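# Unfold the top side flap of a flower bouquet wrapper

## Task

Open the side flap of the wrapping paper that rests on top of the other flap, so that it ends up spread out and almost flat on the table. No flower may be bent, and every flower must remain lying on the paper; only a flower's head and a short bit of its stem may stick out beyond the paper's edge.

## Robot and tools

Robot: two arms. left_arm carries a left hand and sits on the +y side. right_arm carries a right hand. Calibrated bases in the scene frame: left_arm at (-0.029, +0.339, 0) m, quat_wxyz (+1.000, 0, 0, +0.022); right_arm at (-0.032, -0.326, +0.003) m, quat_wxyz (+1.000, 0, 0, +0.015). A post stands on the floor behind the arms. Loose objects may occasionally get a small push from outside.

Frames: the scene frame has its origin at table-top height, midway between the nominal bases, with +z up and +x out over the table. The table is described in this frame. Each result reports end_effector_position (m) and end_effector_quat_wxyz in that arm's own base frame. These readings can be off by a few cm, more at long reach. Commanded offsets are taken along the axes of the arm's current Hand target.

Hand point: a spot 0.05 m in front of the palm and 0.15 m out from the wrist mount. Its +z runs along the straight fingers, +y points out of the palm, and +x runs across the palm away from the thumb on the right hand (toward the thumb on the left hand). Straight fingertips reach 0.06-0.07 m past the point and lie 0.06 m behind it along -y. A wrist bracket on the little-finger side can strike things.

execute_actions(actions, cameras): actions is a list of actions. Each action is a table of 1 to 15 rows, and each row is one 1/30 s step; a short table repeats its last row until step 15. A row is one flat list of 28 numbers in [-1, 1] covering both arms, even when only one moves. The first 14 are left: dx, dy, dz, rx, ry, rz, little, ring, middle, index, thumb_bend, thumb_turn, force_limit, speed. The last 14 are right, in the same order. dx..rz are offsets, not poses. They count from the Hand target as it stood when the action began, every row measured from that same start. 1.0 equals 0.6 m or 180 degrees, and rx, ry, rz form one rotation vector. Sending the same offset again moves the arm further. All six at 0 means the arm is given nothing new. Finger and thumb targets go from +1 (open/straight) to -1 (closed/curled). thumb_turn +1 puts the thumb beside the palm and -1 puts it across in front. force_limit maps -1..+1 to about 0..10 N at the fingertip (0..15 N for the two thumb motors). speed rises from near 0 at -1 to full at +0.48 and stays full up to +1. No value means 'keep': repeat the hand's last executed eight numbers. Before any row has run for that hand, use its hand_measured plus its hand_force_limit and hand_speed. Images come back only when actions is empty or cameras names them.

move(target, speed, blend, blocking, cameras): target is one 28-number row, or a list of up to 15 such rows. Every row's pose numbers are offsets from the same starting Hand targets, not from the previous row. The hand numbers take effect at each target. speed is the top path speed in m/s, from 0.002 to 4.3, default 0.25; turning is capped at twice that in rad/s. It can be one number or one per target. blend is in metres, default 0, which means stopping at each corner. All paths share a 10 s cap. blocking=false returns after about 0.5 s while the motion continues. Paths do not avoid obstacles or the other arm, and faster motion means harder contact. The result adds a 'move:' line giving the ending (done, off_target, moving, held, fault) and any limits (paced = the sent pose was clipped; held = steps were withheld).

wait(seconds 0-3600) lets time run without new commands. stop() brakes a running move. zoom_image(camera, region [x0, y0, x1, y1] in pixels, at most 504x504) enlarges part of a camera's latest image. show_instructions() displays the two reference pages. finished_scene(scene=1) ends the scene for good.

Cameras: cam_high (504x504), cam_low (504x504), cam_left_wrist (672x504), cam_right_wrist (672x504).

Reading results: 'Hand target' is the last commanded pose after clipping, and the next offsets start from it. The hand often rests 1-3 cm short of it (sometimes 5 cm), usually low, without any contact. A following execute_actions call, even one with zero offsets, asks for the target again. Orientation commands are clipped to within 40 degrees of the measured orientation at each step. hand_measured, hand_stopped_by (moving, target, force, stalled, fault) and hand_load_n each list six values in motor order. hand_load_n is positive when the finger is pushed open, and a lost grip makes it fall to about 0. Joint torques are positive toward larger joint angles, and numbers 3 and 4 wrap at ±28 N m. Joint velocities may be left out when all of them are within noise.

Gripping: with the thumb across the palm, the hand can hold objects about 0.035-0.065 m thick. Close slowly (speed -0.94 or lower) for a gentle grip. A motor moves only when its target changes by 0.002 or more. To squeeze harder, raise force_limit and send a target more closed than the measured position.

Avoid: dropping things or letting go of moving parts, slamming, hitting, or pushing hard. Do not let anything leave the table or be set down off it. Keep the two hands from pressing against each other, and never close one hand on the other's fingers. An arm pressed against something keeps pushing; command it back past its hand point to release. Motors heat when holding loads, reaching far out, or pushing. A MOTOR HOT line appears at 85 °C, and at 100 °C the arm drops and stops for 30-60 s. Joint ranges (rad): waist ±2.880, shoulder 0 to 3.142, elbow 0 to 3.019, wrist pitch -1.693 to 1.571, wrist yaw ±1.571, wrist roll ±2.094.

Each tool is called after ">>>" by a JSON object that holds its "op" and its "data", one argument or row to a line.

Reference images:

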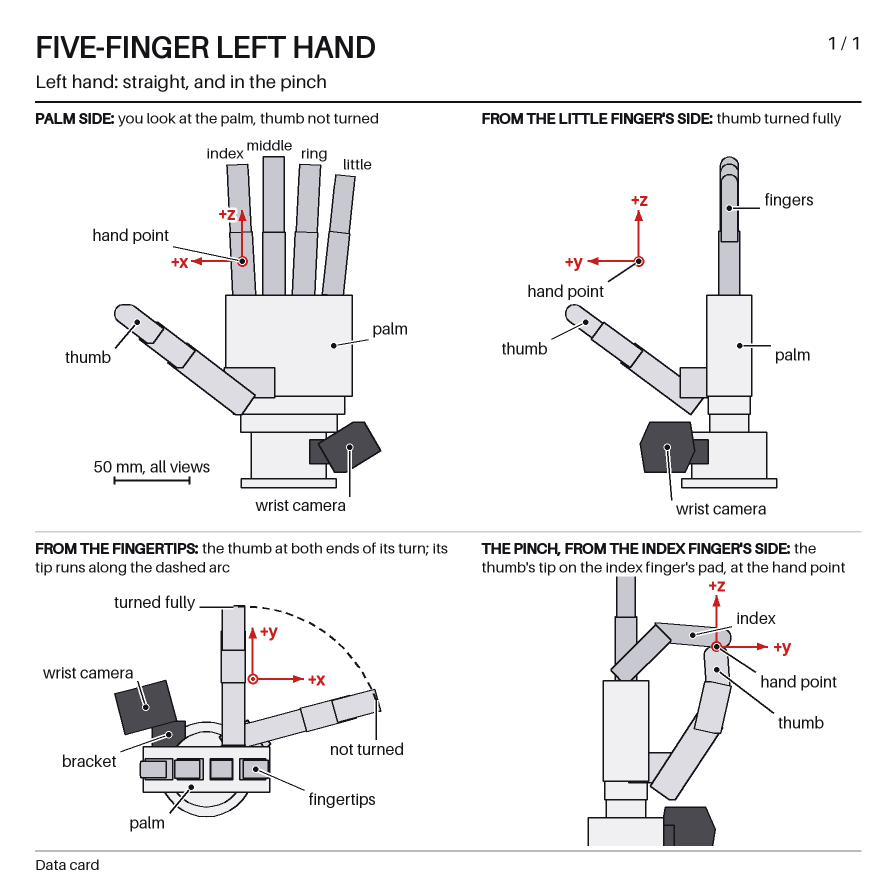

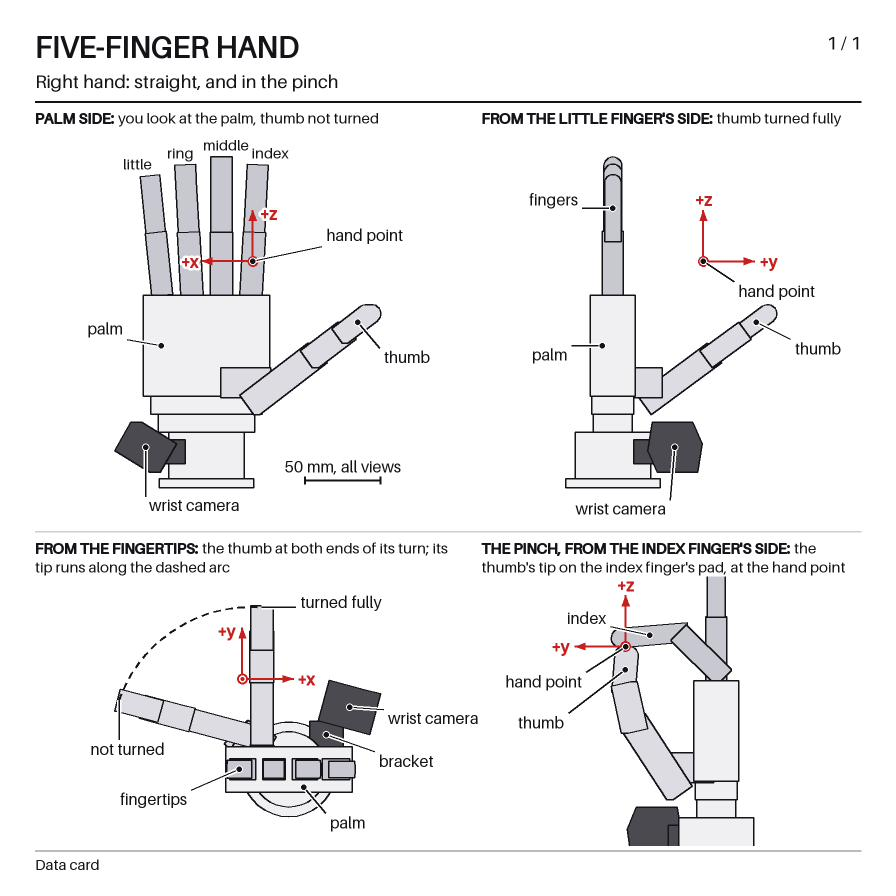

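## Session

>>> {"op": "execute_actions", "data": {
  "actions": []
}}

Scene clock: 0.00 s.
left_arm: end_effector_position=(+0.4428, -0.0313, +0.1672) hand_measured=(+1.000, +1.000, +1.000, +1.000, +1.000, +1.000) hand_load_n=(+0.0, +0.0, +0.0, +0.0, +0.0, +0.0) hand_stopped_by=(target, target, target, target, target, target) hand_force_limit=0.00 hand_speed=-0.80 end_effector_quat_wxyz=(+0.189, +0.253, +0.921, -0.227) | right_arm: end_effector_position=(+0.5646, -0.0020, +0.2978) hand_measured=(+1.000, +1.000, +1.000, +1.000, +1.000, +1.000) hand_load_n=(+0.0, +0.0, +0.0, -0.5, +0.0, +0.0) hand_stopped_by=(target, target, target, target, target, target) hand_force_limit=0.00 hand_speed=-0.80 end_effector_quat_wxyz=(-0.301, +0.837, +0.023, +0.456)
Joint positions: left_arm=[0.028 1.329 1.113 -1.096 0.546 2.061] | right_arm=[-0.146 1.285 1.165 -0.425 -0.68 -1.379]
Joint velocities: within noise
Joint torques (N m): no reading
Motor temperatures (°C): left_arm=[35 34 30 33 33 36] | right_arm=[31 30 34 30 31 29]
Heat: left arm: hottest wrist roll 36 °C; right arm: hottest elbow 34 °C.
Hand target: left_arm +0.4518, -0.0311, +0.1797; +0.203, +0.256, +0.919, -0.223 | right_arm +0.5700, -0.0028, +0.3123; -0.299, +0.831, +0.028, +0.467

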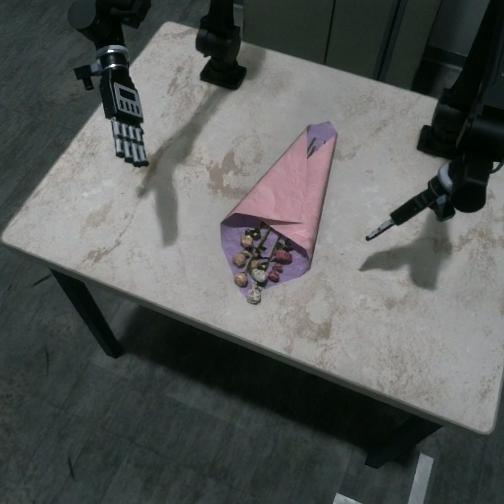

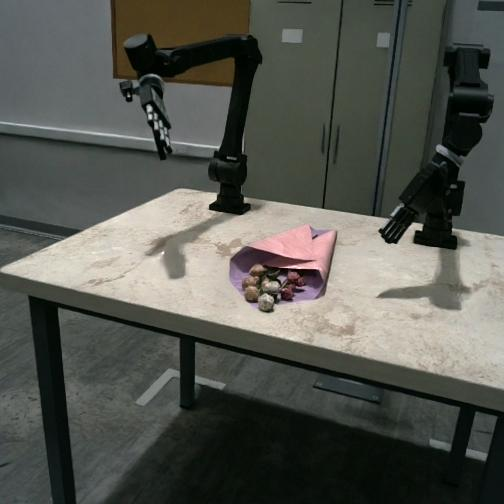

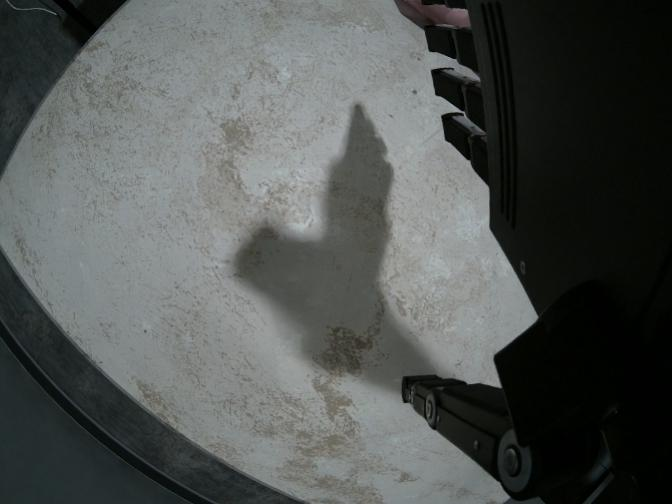

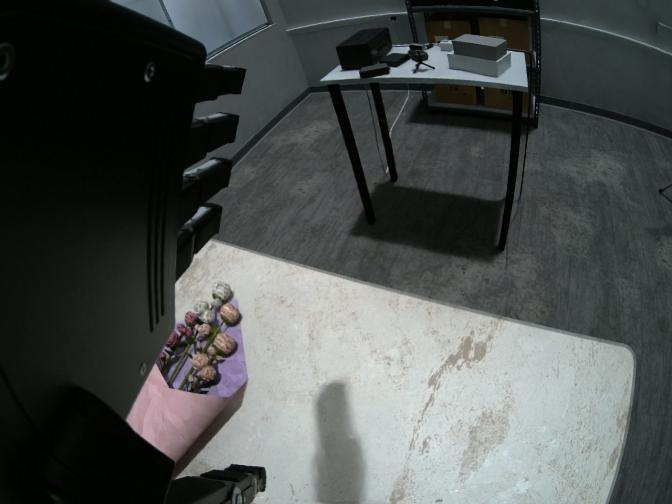

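>>> {"op": "zoom_image", "data": {
  "camera": "cam_high",
  "region": [190, 100, 360, 320]
}}

>>> {"op": "zoom_image", "data": {
  "camera": "cam_low",
  "region": [210, 210, 360, 330]
}}

Scaled by 2.291 from the camera's image (finer frame: 720x720).

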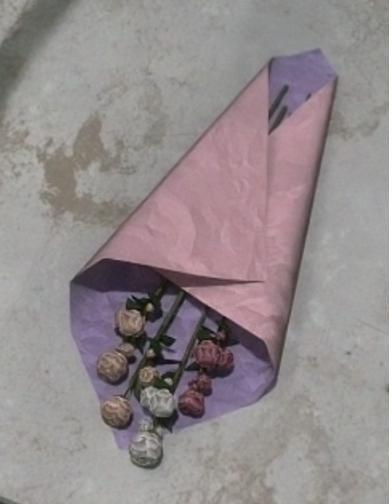

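Scaled by 3.360 from the camera's image (finer frame: 720x720).

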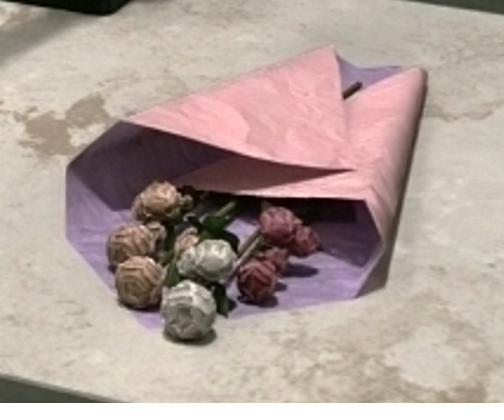

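>>> {"op": "move", "data": {
  "target": [0,0,0,0,0,0,1,1,1,1,1,1,0,-0.8,-0.111,-0.307,-0.052,-0.082,-0.132,0,1,1,1,1,1,1,0,-0.8],
  "cameras": ["all"]
}}

Scene clock: 2.93 s.
left_arm: end_effector_position=(+0.4428, -0.0313, +0.1672) hand_measured=(+1.000, +1.000, +1.000, +1.000, +1.000, +1.000) hand_load_n=(+0.0, +0.0, +0.0, +0.5, +0.0, +0.0) hand_stopped_by=(target, target, target, target, target, target) hand_force_limit=0.00 hand_speed=-0.80 end_effector_quat_wxyz=(+0.189, +0.253, +0.921, -0.227) | right_arm: end_effector_position=(+0.4427, +0.1434, +0.3385) hand_measured=(+1.000, +1.000, +1.000, +1.000, +1.000, +1.000) hand_load_n=(-0.5, +0.0, +0.0, +0.0, +0.0, +0.0) hand_stopped_by=(target, target, target, target, target, target) hand_force_limit=0.00 hand_speed=-0.80 end_effector_quat_wxyz=(-0.174, +0.945, +0.031, +0.274)
Joint positions: left_arm=[0.028 1.329 1.113 -1.096 0.546 2.061] | right_arm=[0.35 1.246 1.444 -1.123 -0.151 -1.234]
Joint torques (N m): left_arm=[0.44 -10.4 12.23 0.62 0.47 -0.05] | right_arm=[0.5 -8.64 12.41 0.81 0 0.08]
Heat: left arm: hottest wrist roll 36 °C; right arm: hottest elbow 35 °C.
Hand target: left_arm +0.4518, -0.0311, +0.1797; +0.203, +0.256, +0.919, -0.223 | right_arm +0.4489, +0.1472, +0.3582; -0.178, +0.941, +0.029, +0.286
Off the commanded pose: left_arm 0.015 m, 2 deg | right_arm 0.021 m, 2 deg.
move: off_target (right_arm)

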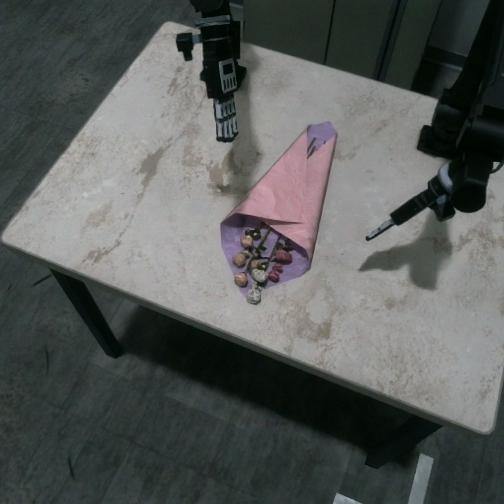

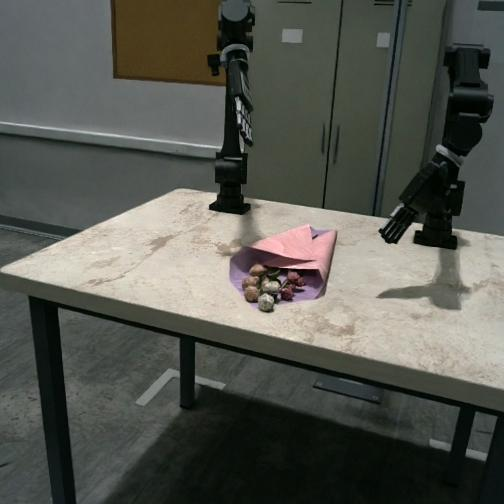

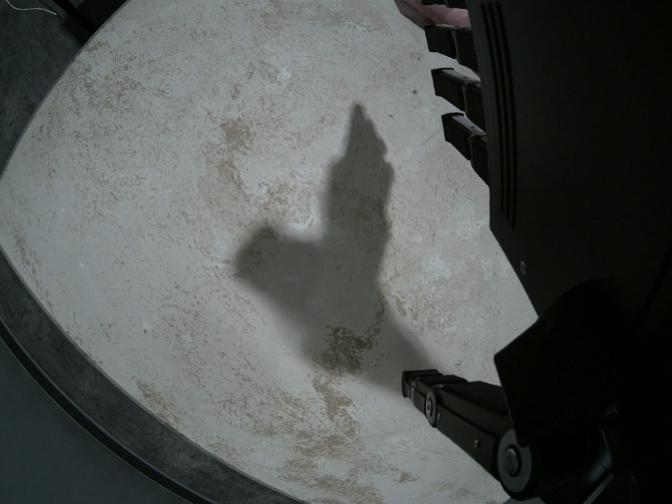

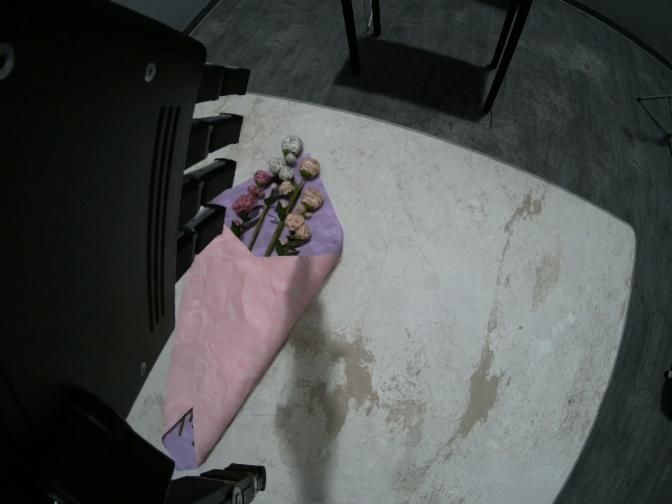

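>>> {"op": "zoom_image", "data": {
  "camera": "cam_right_wrist",
  "region": [140, 120, 370, 480]
}}

Scaled by 1.400 from the camera's image (finer frame: 960x720).

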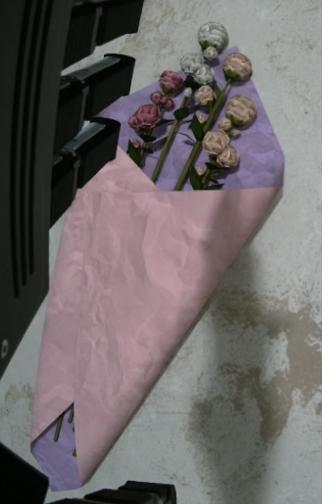

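>>> {"op": "move", "data": {
  "target": [-0.039,-0.027,-0.069,0.143,-0.057,0,1,1,1,1,1,1,0,-0.8,-0.008,-0.156,0.059,-0.143,-0.167,0.112,1,1,1,1,1,1,0,-0.8],
  "cameras": ["all"]
}}

Scene clock: 7.20 s.
left_arm: end_effector_position=(+0.4376, -0.0379, +0.2113) hand_measured=(+1.000, +1.000, +1.000, +1.000, +1.000, +1.000) hand_load_n=(-0.5, +0.0, +0.0, +0.0, -0.5, +0.0) hand_stopped_by=(target, target, target, target, target, target) hand_force_limit=0.00 hand_speed=-0.80 end_effector_quat_wxyz=(+0.243, +0.179, +0.861, -0.409) | right_arm: end_effector_position=(+0.4449, +0.2415, +0.3485) hand_measured=(+1.000, +1.000, +1.000, +1.000, +1.000, +1.000) hand_load_n=(+0.0, +0.0, +0.0, +0.0, +0.0, +0.0) hand_stopped_by=(target, target, target, target, target, target) hand_force_limit=0.00 hand_speed=-0.80 end_effector_quat_wxyz=(-0.065, +0.983, -0.145, +0.092)
Joint positions: left_arm=[0.2 1.329 1.145 -1.189 0.979 2.075] | right_arm=[0.54 1.736 2.087 -1.697 0.016 -0.741]
Joint torques (N m): left_arm=[1.14 -9.7 14 0.02 0.88 0.02] | right_arm=[0.38 -14.86 11.07 0.17 -0.2 0.08]
Heat: left arm: hottest wrist roll 36 °C; right arm: hottest elbow 36 °C.
Hand target: left_arm +0.4504, -0.0312, +0.2299; +0.221, +0.274, +0.824, -0.443 | right_arm +0.4488, +0.2474, +0.3582; -0.001, +0.988, -0.152, +0.000
Off the commanded pose: left_arm 0.024 m, 13 deg | right_arm 0.012 m, 13 deg.
joint sent to its limit (left arm) — joint 6 (wrist roll), upper limit. The joint targets are off in orientation, not in position.
joint sent to its limit (right arm) — joint 4 (wrist pitch), lower limit. The joint targets are off in orientation, not in position.
move: off_target (left_arm, right_arm)

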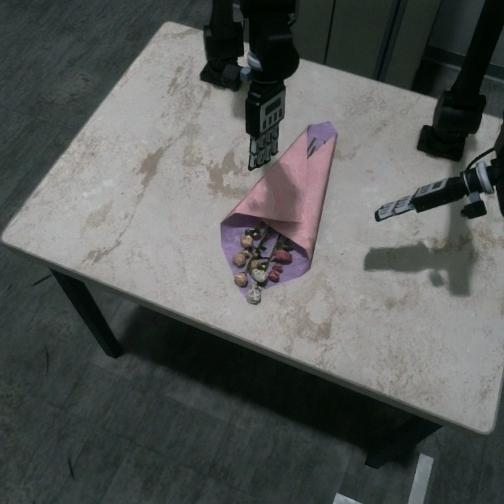

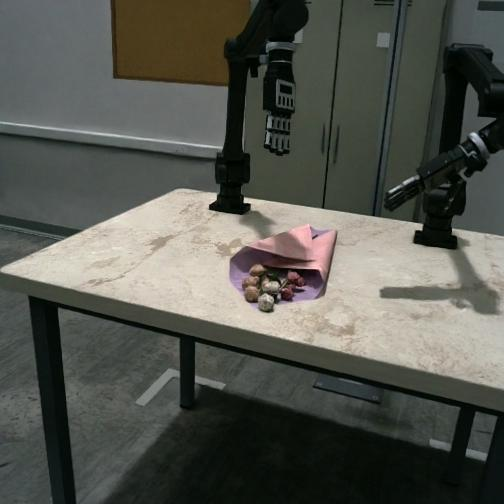

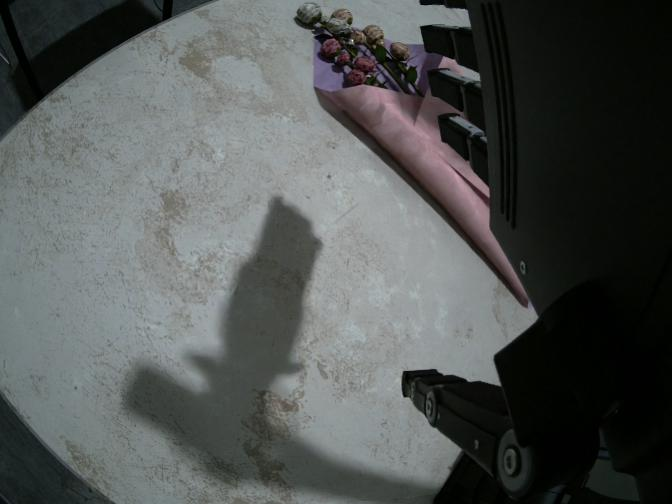

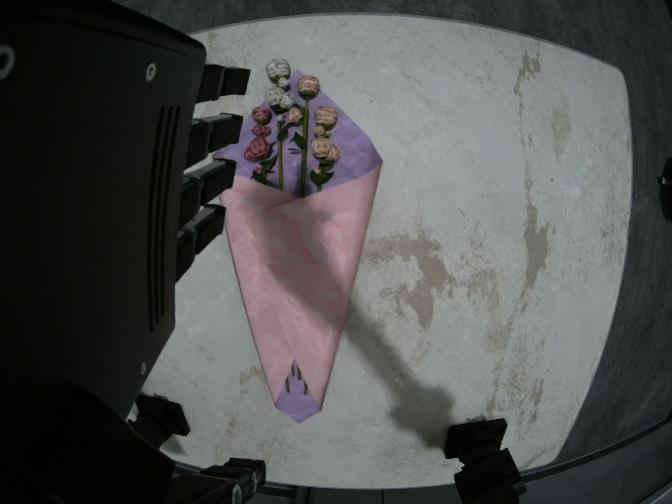

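>>> {"op": "zoom_image", "data": {
  "camera": "cam_right_wrist",
  "region": [180, 40, 400, 440]
}}

>>> {"op": "zoom_image", "data": {
  "camera": "cam_left_wrist",
  "region": [280, 0, 540, 320]
}}

Scaled by 1.260 from the camera's image (finer frame: 960x720).

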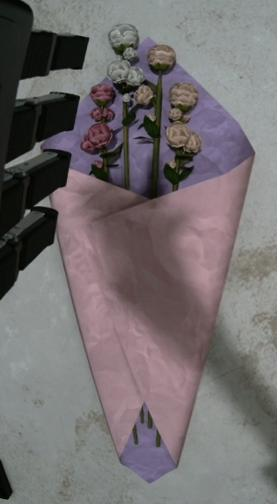

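Scaled by 1.575 from the camera's image (finer frame: 960x720).

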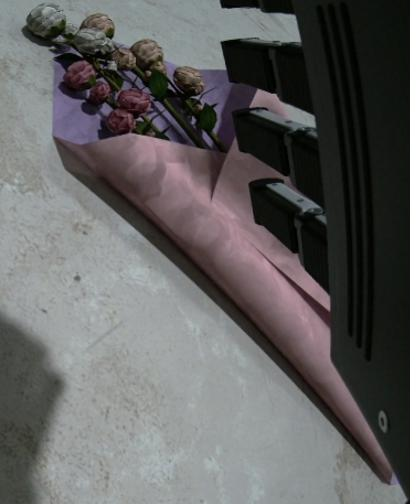

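>>> {"op": "move", "data": {
  "target": [0.014,0.041,-0.13,0,-0.08,0,1,1,1,1,1,1,0,-0.8,-0.188,-0.182,0.268,0,0,0,-1,-1,-1,0,1,-1,0,0],
  "cameras": ["all"]
}}

Scene clock: 10.30 s.
left_arm: end_effector_position=(+0.4492, +0.0441, +0.2418) hand_measured=(+1.000, +1.000, +1.000, +1.000, +1.000, +1.000) hand_load_n=(+0.0, +0.0, +0.0, +0.0, +0.0, +0.0) hand_stopped_by=(target, target, target, target, target, target) hand_force_limit=0.00 hand_speed=-0.80 end_effector_quat_wxyz=(+0.364, +0.105, +0.815, -0.438) | right_arm: end_effector_position=(+0.3704, +0.3813, +0.1968) hand_measured=(-1.000, -1.000, -1.000, +0.000, +1.000, -1.000) hand_load_n=(+0.0, +0.0, +0.0, +0.0, +0.0, +0.0) hand_stopped_by=(target, target, target, target, target, target) hand_force_limit=0.00 hand_speed=0.00 end_effector_quat_wxyz=(+0.007, +0.989, -0.147, -0.004)
Joint positions: left_arm=[0.451 1.299 1.106 -1.081 1.195 2.075] | right_arm=[0.802 1.939 1.951 -1.599 0.002 -0.474]
Joint torques (N m): left_arm=[1.03 -10.75 10.22 1.05 0.99 0.03] | right_arm=[0.15 -19.25 8.54 0.55 -0.15 0.09]
Heat: left arm: hottest wrist roll 36 °C; right arm: hottest elbow 37 °C.
Hand target: left_arm +0.4506, +0.0487, +0.2496; +0.323, +0.216, +0.790, -0.474 | right_arm +0.3741, +0.3856, +0.1975; -0.001, +0.988, -0.152, +0.000
Off the commanded pose: left_arm 0.009 m, 15 deg | right_arm 0.006 m, 1 deg.
joint sent to its limit (left arm) — joint 6 (wrist roll), upper limit. The joint targets are off in orientation, not in position.
move: off_target (left_arm)

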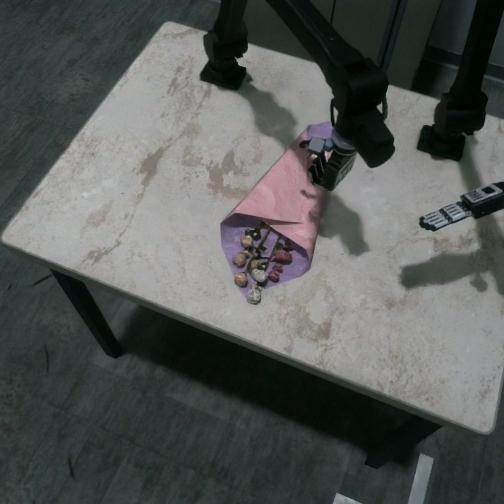

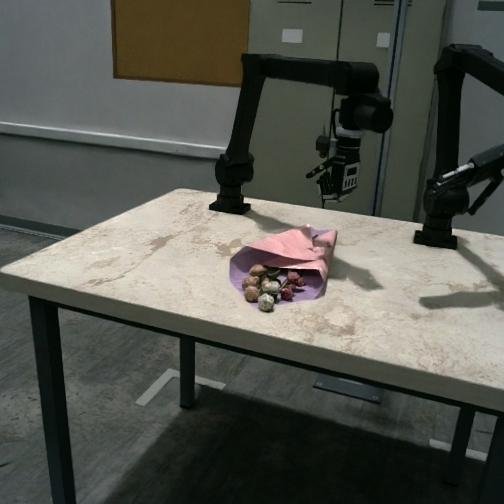

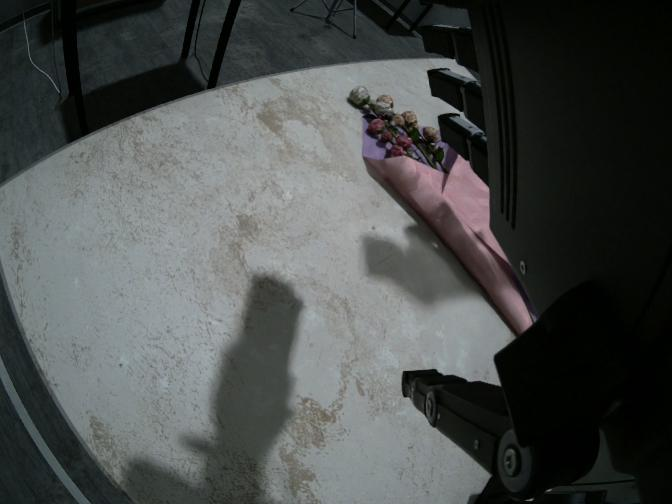

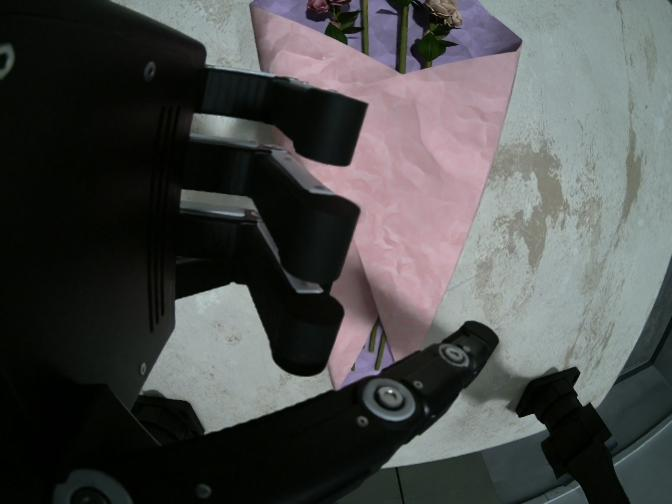

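>>> {"op": "zoom_image", "data": {
  "camera": "cam_right_wrist",
  "region": [240, 0, 560, 400]
}}

Scaled by 1.260 from the camera's image (finer frame: 960x720).

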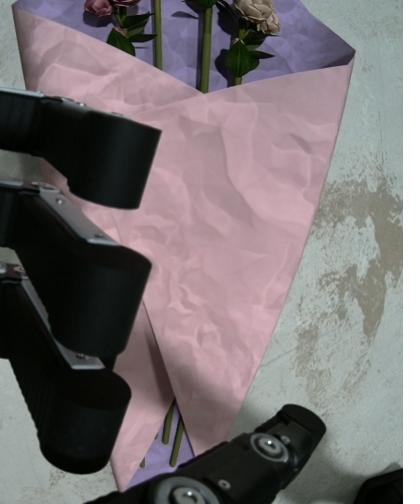

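>>> {"op": "move", "data": {
  "target": [0,0,0,0,0,0,1,1,1,1,1,1,0,-0.8,0.1057,-0.1155,0.1675,0,0,0,-1,-1,-1,0,1,-1,0,0],
  "cameras": ["all"]
}}

Scene clock: 13.90 s.
left_arm: end_effector_position=(+0.4491, +0.0440, +0.2417) hand_measured=(+1.000, +1.000, +1.000, +1.000, +1.000, +1.000) hand_load_n=(+0.0, +0.0, +0.0, -0.5, +0.0, +0.0) hand_stopped_by=(target, target, target, target, target, target) hand_force_limit=0.00 hand_speed=-0.80 end_effector_quat_wxyz=(+0.364, +0.105, +0.815, -0.438) | right_arm: end_effector_position=(+0.4470, +0.4276, +0.0858) hand_measured=(-1.000, -1.000, -1.000, +0.000, +1.000, -1.000) hand_load_n=(+0.0, +0.0, +0.0, +0.0, +0.0, +0.0) hand_stopped_by=(target, target, target, target, target, target) hand_force_limit=0.00 hand_speed=0.00 end_effector_quat_wxyz=(+0.011, +0.988, -0.154, -0.007)
Joint positions: left_arm=[0.451 1.299 1.106 -1.081 1.195 2.075] | right_arm=[0.767 2.248 2.168 -1.515 0.002 -0.495]
Joint torques (N m): left_arm=[0.91 -10.81 10.24 1.09 0.96 0.03] | right_arm=[-0.15 -22.89 10.96 -0.29 -0.14 -0.07]
Heat: left arm: hottest wrist roll 36 °C; right arm: hottest elbow 38 °C.
Hand target: left_arm +0.4508, +0.0479, +0.2495; +0.378, +0.113, +0.812, -0.429 (not the last commanded pose) | right_arm +0.4555, +0.4329, +0.0969; -0.001, +0.988, -0.152, +0.000
Off the commanded pose: left_arm 0.009 m, 15 deg | right_arm 0.015 m, 2 deg.
joint sent to its limit (left arm) — joint 6 (wrist roll), upper limit.
move: off_target (right_arm)

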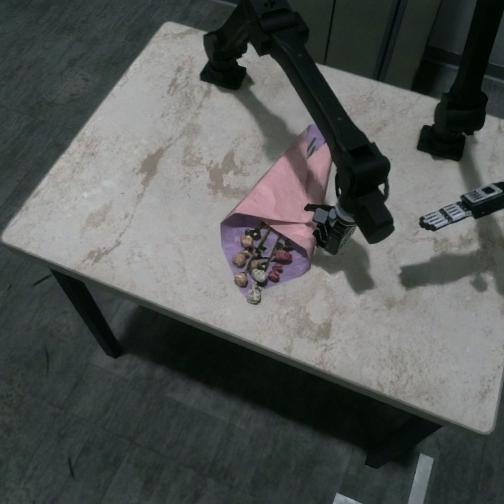

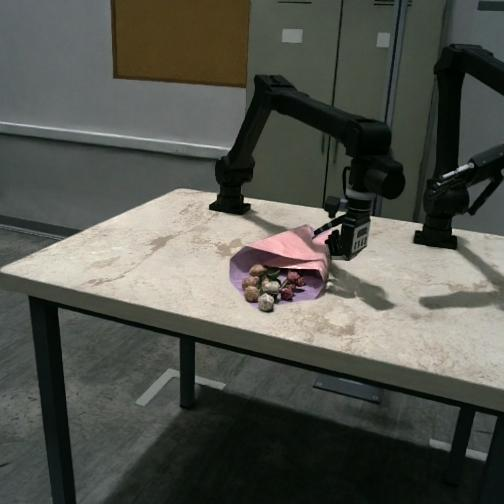

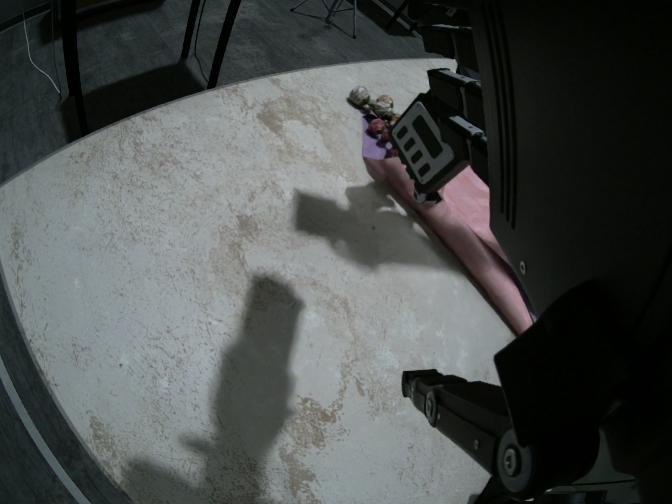

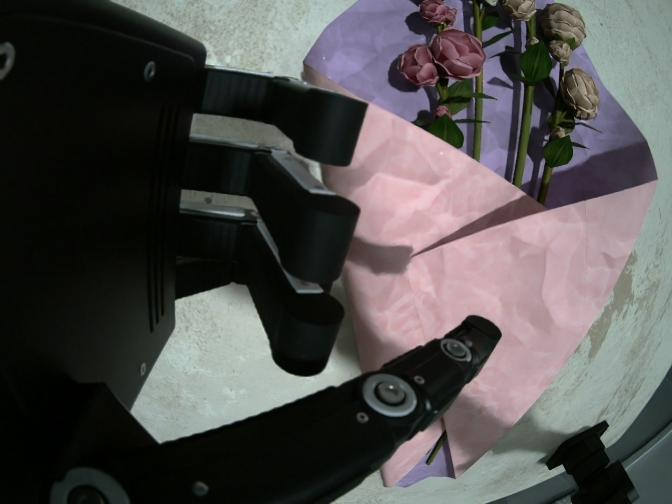

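>>> {"op": "zoom_image", "data": {
  "camera": "cam_right_wrist",
  "region": [300, 130, 560, 340]
}}

>>> {"op": "zoom_image", "data": {
  "camera": "cam_low",
  "region": [220, 180, 400, 320]
}}

Scaled by 1.938 from the camera's image (finer frame: 960x720).

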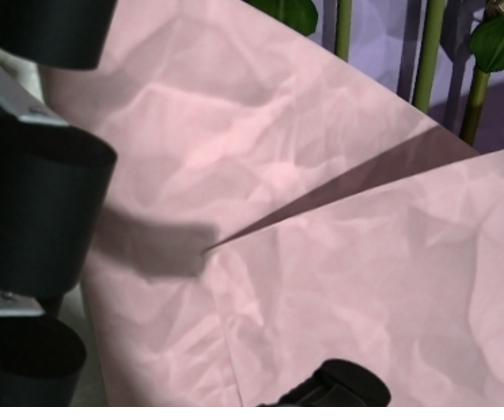

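Scaled by 2.800 from the camera's image (finer frame: 720x720).

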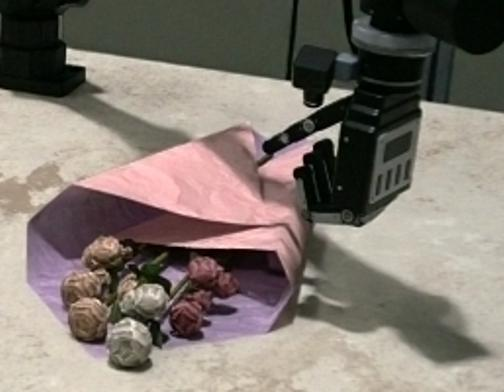

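>>> {"op": "move", "data": {
  "target": [0,0,0,0,0,0,1,1,1,1,1,1,0,-0.8,0.0775,0.0798,-0.0167,0,0,0.268,-1,-1,0,0,1,-1,0,0],
  "cameras": ["all"]
}}

Scene clock: 18.00 s.
left_arm: end_effector_position=(+0.4491, +0.0440, +0.2417) hand_measured=(+1.000, +1.000, +1.000, +1.000, +1.000, +1.000) hand_load_n=(+0.0, +0.0, +0.0, +0.0, +0.0, +0.0) hand_stopped_by=(target, target, target, target, target, target) hand_force_limit=0.00 hand_speed=-0.80 end_effector_quat_wxyz=(+0.364, +0.105, +0.815, -0.438) | right_arm: end_effector_position=(+0.4827, +0.3721, +0.0986) hand_measured=(-1.000, -1.000, +0.000, +0.000, +1.000, -1.000) hand_load_n=(+0.0, +0.0, +0.0, +0.0, +0.0, +0.0) hand_stopped_by=(target, target, target, target, target, target) hand_force_limit=0.00 hand_speed=0.00 end_effector_quat_wxyz=(+0.011, +0.843, -0.538, -0.004)
Joint positions: left_arm=[0.451 1.299 1.106 -1.081 1.195 2.075] | right_arm=[0.592 2.163 2.055 -1.486 0.001 0.158]
Joint torques (N m): left_arm=[1.03 -10.81 10.25 1.07 0.96 0.03] | right_arm=[-0.15 -23.77 7.45 0.57 -0.14 0.08]
Motor temperatures (°C): left_arm=[35 34 33 33 33 36] | right_arm=[31 31 39 30 31 29]
Heat: left arm: hottest wrist roll 36 °C; right arm: hottest elbow 39 °C.
Hand target: left_arm +0.4508, +0.0479, +0.2495; +0.378, +0.113, +0.812, -0.429 | right_arm +0.4855, +0.3734, +0.1070; -0.001, +0.840, -0.542, +0.000
Off the commanded pose: left_arm 0.009 m, 2 deg | right_arm 0.009 m, 2 deg.
joint sent to its limit (left arm) — joint 6 (wrist roll), upper limit. The joint targets still meet the commanded pose.
move: done

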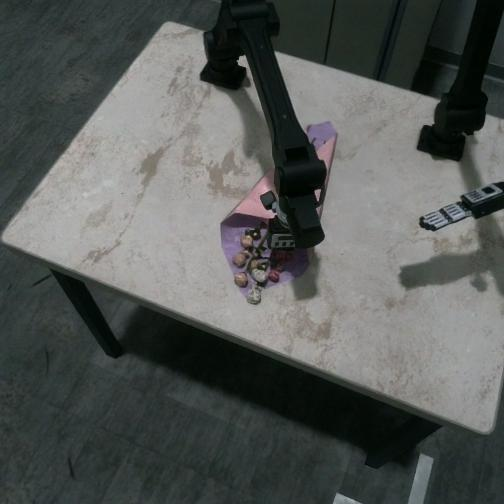

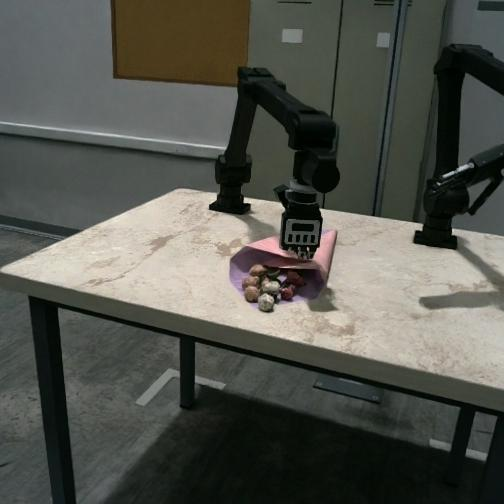

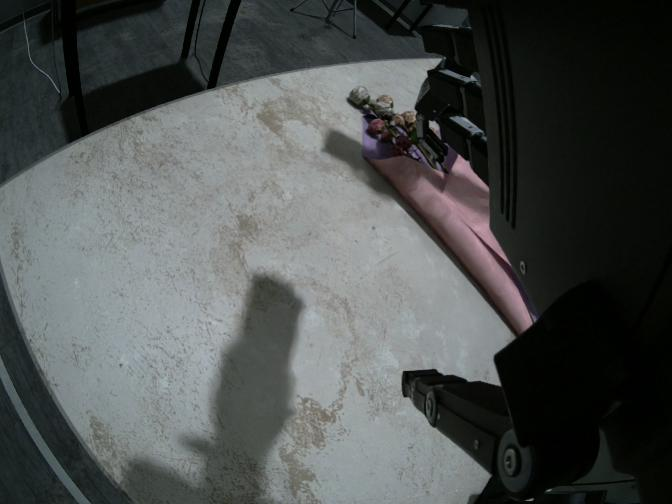

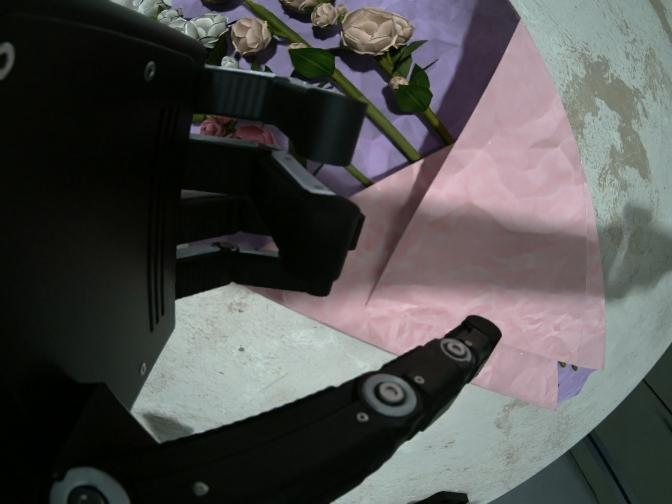

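>>> {"op": "zoom_image", "data": {
  "camera": "cam_right_wrist",
  "region": [240, 90, 560, 340]
}}

>>> {"op": "zoom_image", "data": {
  "camera": "cam_low",
  "region": [220, 200, 360, 320]
}}

Scaled by 1.575 from the camera's image (finer frame: 960x720).

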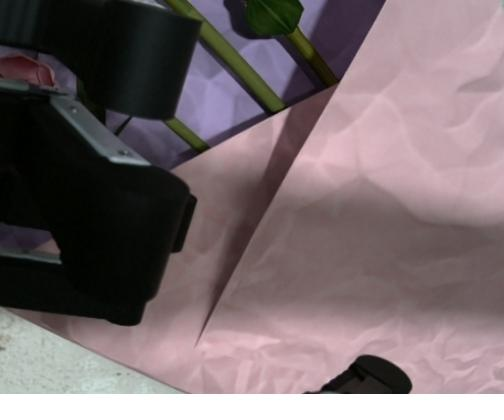

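Scaled by 3.600 from the camera's image (finer frame: 720x720).

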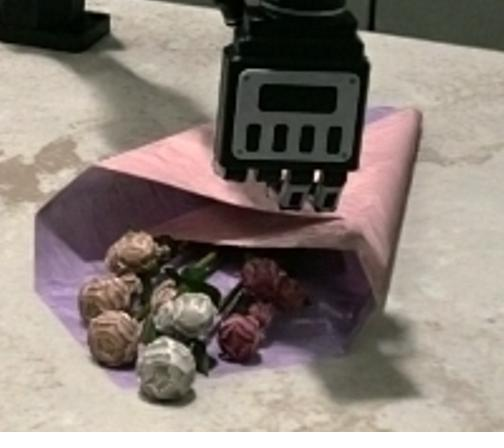

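>>> {"op": "move", "data": {
  "target": [0,0,0,0,0,0,1,1,1,1,1,1,0,-0.8,0,0,0.0417,0,0,0,-1,-1,0,0,1,-1,0,0],
  "speed": 0.1,
  "cameras": ["all"]
}}

>>> {"op": "zoom_image", "data": {
  "camera": "cam_low",
  "region": [240, 220, 340, 300]
}}

>>> {"op": "zoom_image", "data": {
  "camera": "cam_right_wrist",
  "region": [240, 90, 560, 340]
}}

Scene clock: 19.20 s.
left_arm: end_effector_position=(+0.4491, +0.0440, +0.2417) hand_measured=(+1.000, +1.000, +1.000, +1.000, +1.000, +1.000) hand_load_n=(+0.0, +0.5, +0.0, +0.0, +0.0, +0.0) hand_stopped_by=(target, target, target, target, target, target) hand_force_limit=0.00 hand_speed=-0.80 end_effector_quat_wxyz=(+0.364, +0.105, +0.815, -0.438) | right_arm: end_effector_position=(+0.4829, +0.3723, +0.0805) hand_measured=(-1.000, -1.000, +0.000, +0.000, +1.000, -1.000) hand_load_n=(+0.0, +0.0, +0.0, +0.0, -0.5, +0.0) hand_stopped_by=(target, target, target, target, target, target) hand_force_limit=0.00 hand_speed=0.00 end_effector_quat_wxyz=(+0.006, +0.843, -0.538, -0.002)
Joint positions: left_arm=[0.451 1.299 1.106 -1.081 1.195 2.075] | right_arm=[0.592 2.161 2.006 -1.428 0.001 0.158]
Joint torques (N m): left_arm=[0.97 -10.81 10.25 1.1 0.96 0.03] | right_arm=[-0.03 -22.71 7.38 0.64 -0.13 0.09]
Heat: left arm: hottest wrist roll 36 °C; right arm: hottest elbow 39 °C.
Hand target: left_arm +0.4508, +0.0479, +0.2495; +0.378, +0.113, +0.812, -0.429 | right_arm +0.4854, +0.3735, +0.0821; -0.001, +0.840, -0.542, +0.000
Off the commanded pose: left_arm 0.009 m, 2 deg | right_arm 0.003 m, 1 deg.
joint sent to its limit (left arm) — joint 6 (wrist roll), upper limit. The joint targets still meet the commanded pose.
move: done

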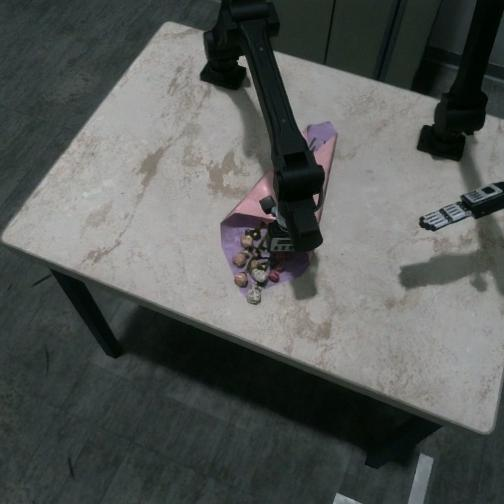

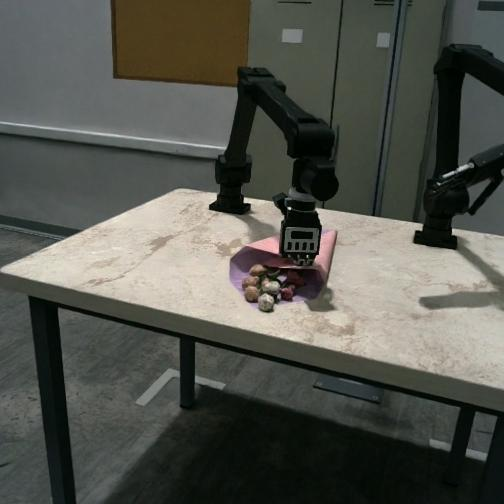

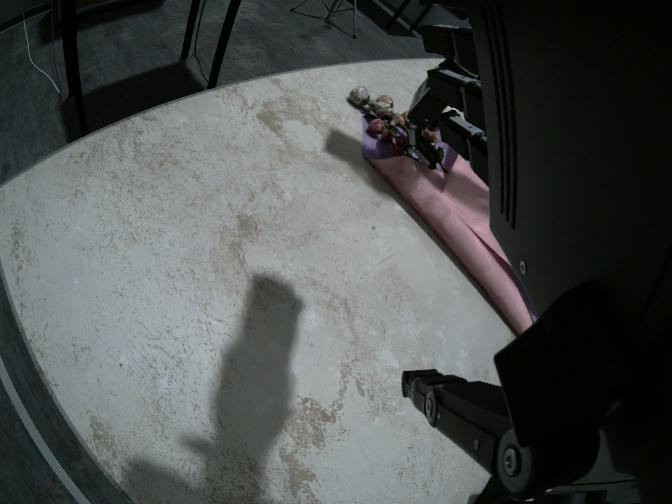

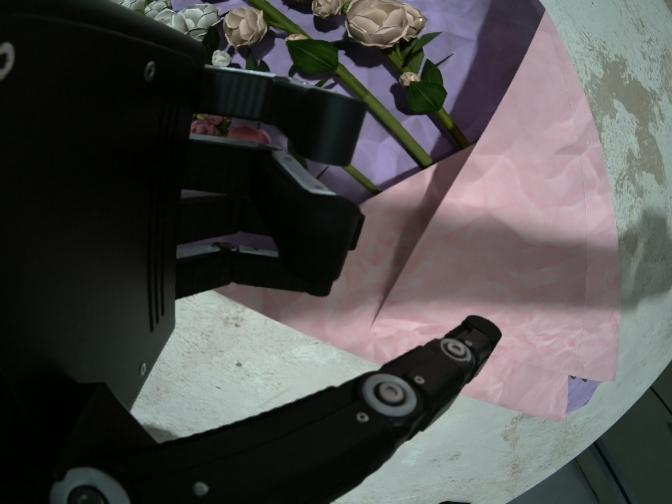

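Scaled by 5.040 from the camera's image (finer frame: 720x720).

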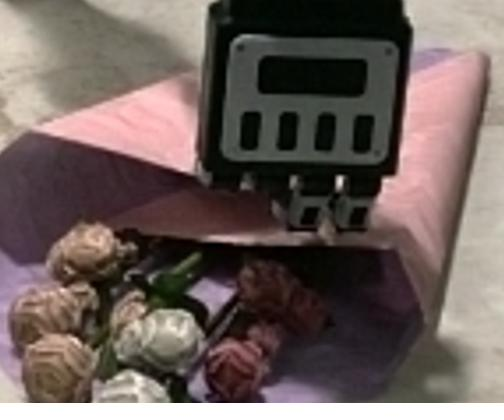

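Scaled by 1.575 from the camera's image (finer frame: 960x720).

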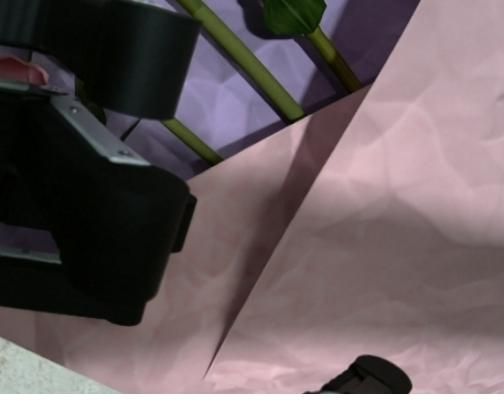

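>>> {"op": "move", "data": {
  "target": [
    [0,0,0,0,0,0,1,1,1,1,1,1,0,-0.8,0,0,0.0167,0,0,0,-1,-1,0,0,1,-1,0,0],
    [0,0,0,0,0,0,1,1,1,1,1,1,0,-0.8,0,0.03,0.0167,0,0,0,-1,-1,0,0,1,-1,0,0]
  ],
  "speed": 0.08,
  "cameras": ["cam_low","cam_right_wrist","cam_high"]
}}

>>> {"op": "zoom_image", "data": {
  "camera": "cam_low",
  "region": [240, 220, 340, 300]
}}

>>> {"op": "zoom_image", "data": {
  "camera": "cam_right_wrist",
  "region": [240, 90, 560, 340]
}}

Scene clock: 21.00 s.
left_arm: end_effector_position=(+0.4491, +0.0440, +0.2417) hand_measured=(+1.000, +1.000, +1.000, +1.000, +1.000, +1.000) hand_load_n=(+0.0, +0.0, +0.0, +0.0, +0.0, +0.0) hand_stopped_by=(target, target, target, target, target, target) hand_force_limit=0.00 hand_speed=-0.80 end_effector_quat_wxyz=(+0.364, +0.105, +0.815, -0.438) | right_arm: end_effector_position=(+0.4679, +0.3625, +0.0658) hand_measured=(-1.000, -1.000, +0.000, +0.000, +1.000, -1.000) hand_load_n=(+0.0, +0.0, +0.0, +0.0, +0.0, +0.0) hand_stopped_by=(target, target, target, target, target, target) hand_force_limit=0.00 hand_speed=0.00 end_effector_quat_wxyz=(+0.010, +0.841, -0.540, -0.004)
Joint positions: left_arm=[0.451 1.299 1.106 -1.081 1.195 2.075] | right_arm=[0.592 2.122 1.898 -1.368 0.001 0.163]
Joint torques (N m): left_arm=[1.03 -10.75 10.25 1.09 0.96 0.02] | right_arm=[0.38 -22.95 7.24 0.55 -0.13 0.08]
Heat: left arm: hottest wrist roll 36 °C; right arm: hottest elbow 39 °C.
Hand target: left_arm +0.4508, +0.0479, +0.2495; +0.378, +0.113, +0.812, -0.429 | right_arm +0.4690, +0.3661, +0.0720; -0.001, +0.840, -0.542, +0.000
Off the commanded pose: left_arm 0.009 m, 2 deg | right_arm 0.007 m, 1 deg.
joint sent to its limit (left arm) — joint 6 (wrist roll), upper limit. The joint targets still meet the commanded pose.
move: done
Images, in order (width x height): cam_high 504x504, cam_low 504x504, cam_right_wrist 672x504.

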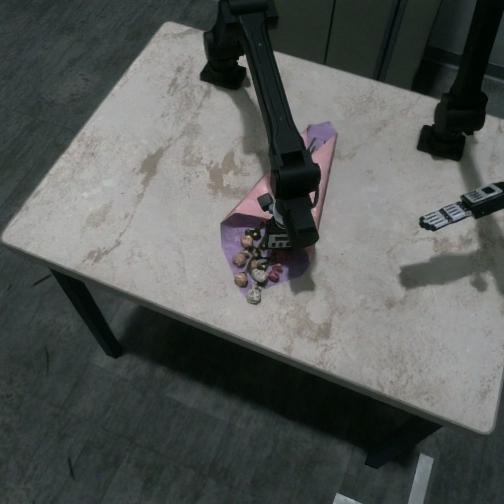

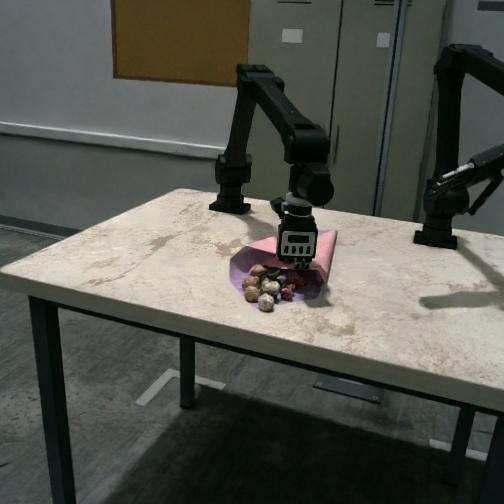

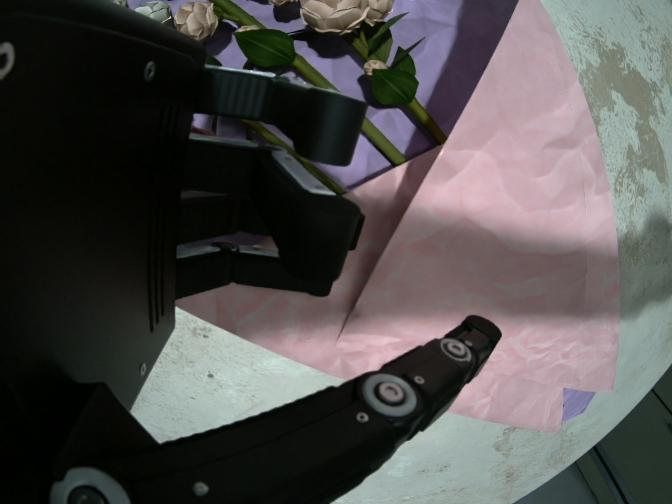

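Scaled by 5.040 from the camera's image (finer frame: 720x720).

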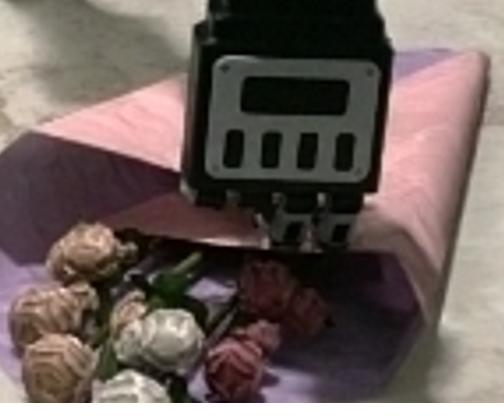

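Scaled by 1.575 from the camera's image (finer frame: 960x720).

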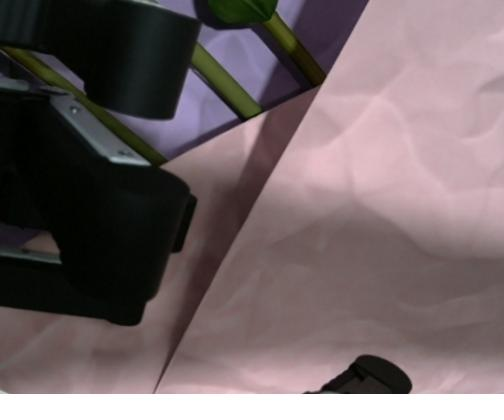

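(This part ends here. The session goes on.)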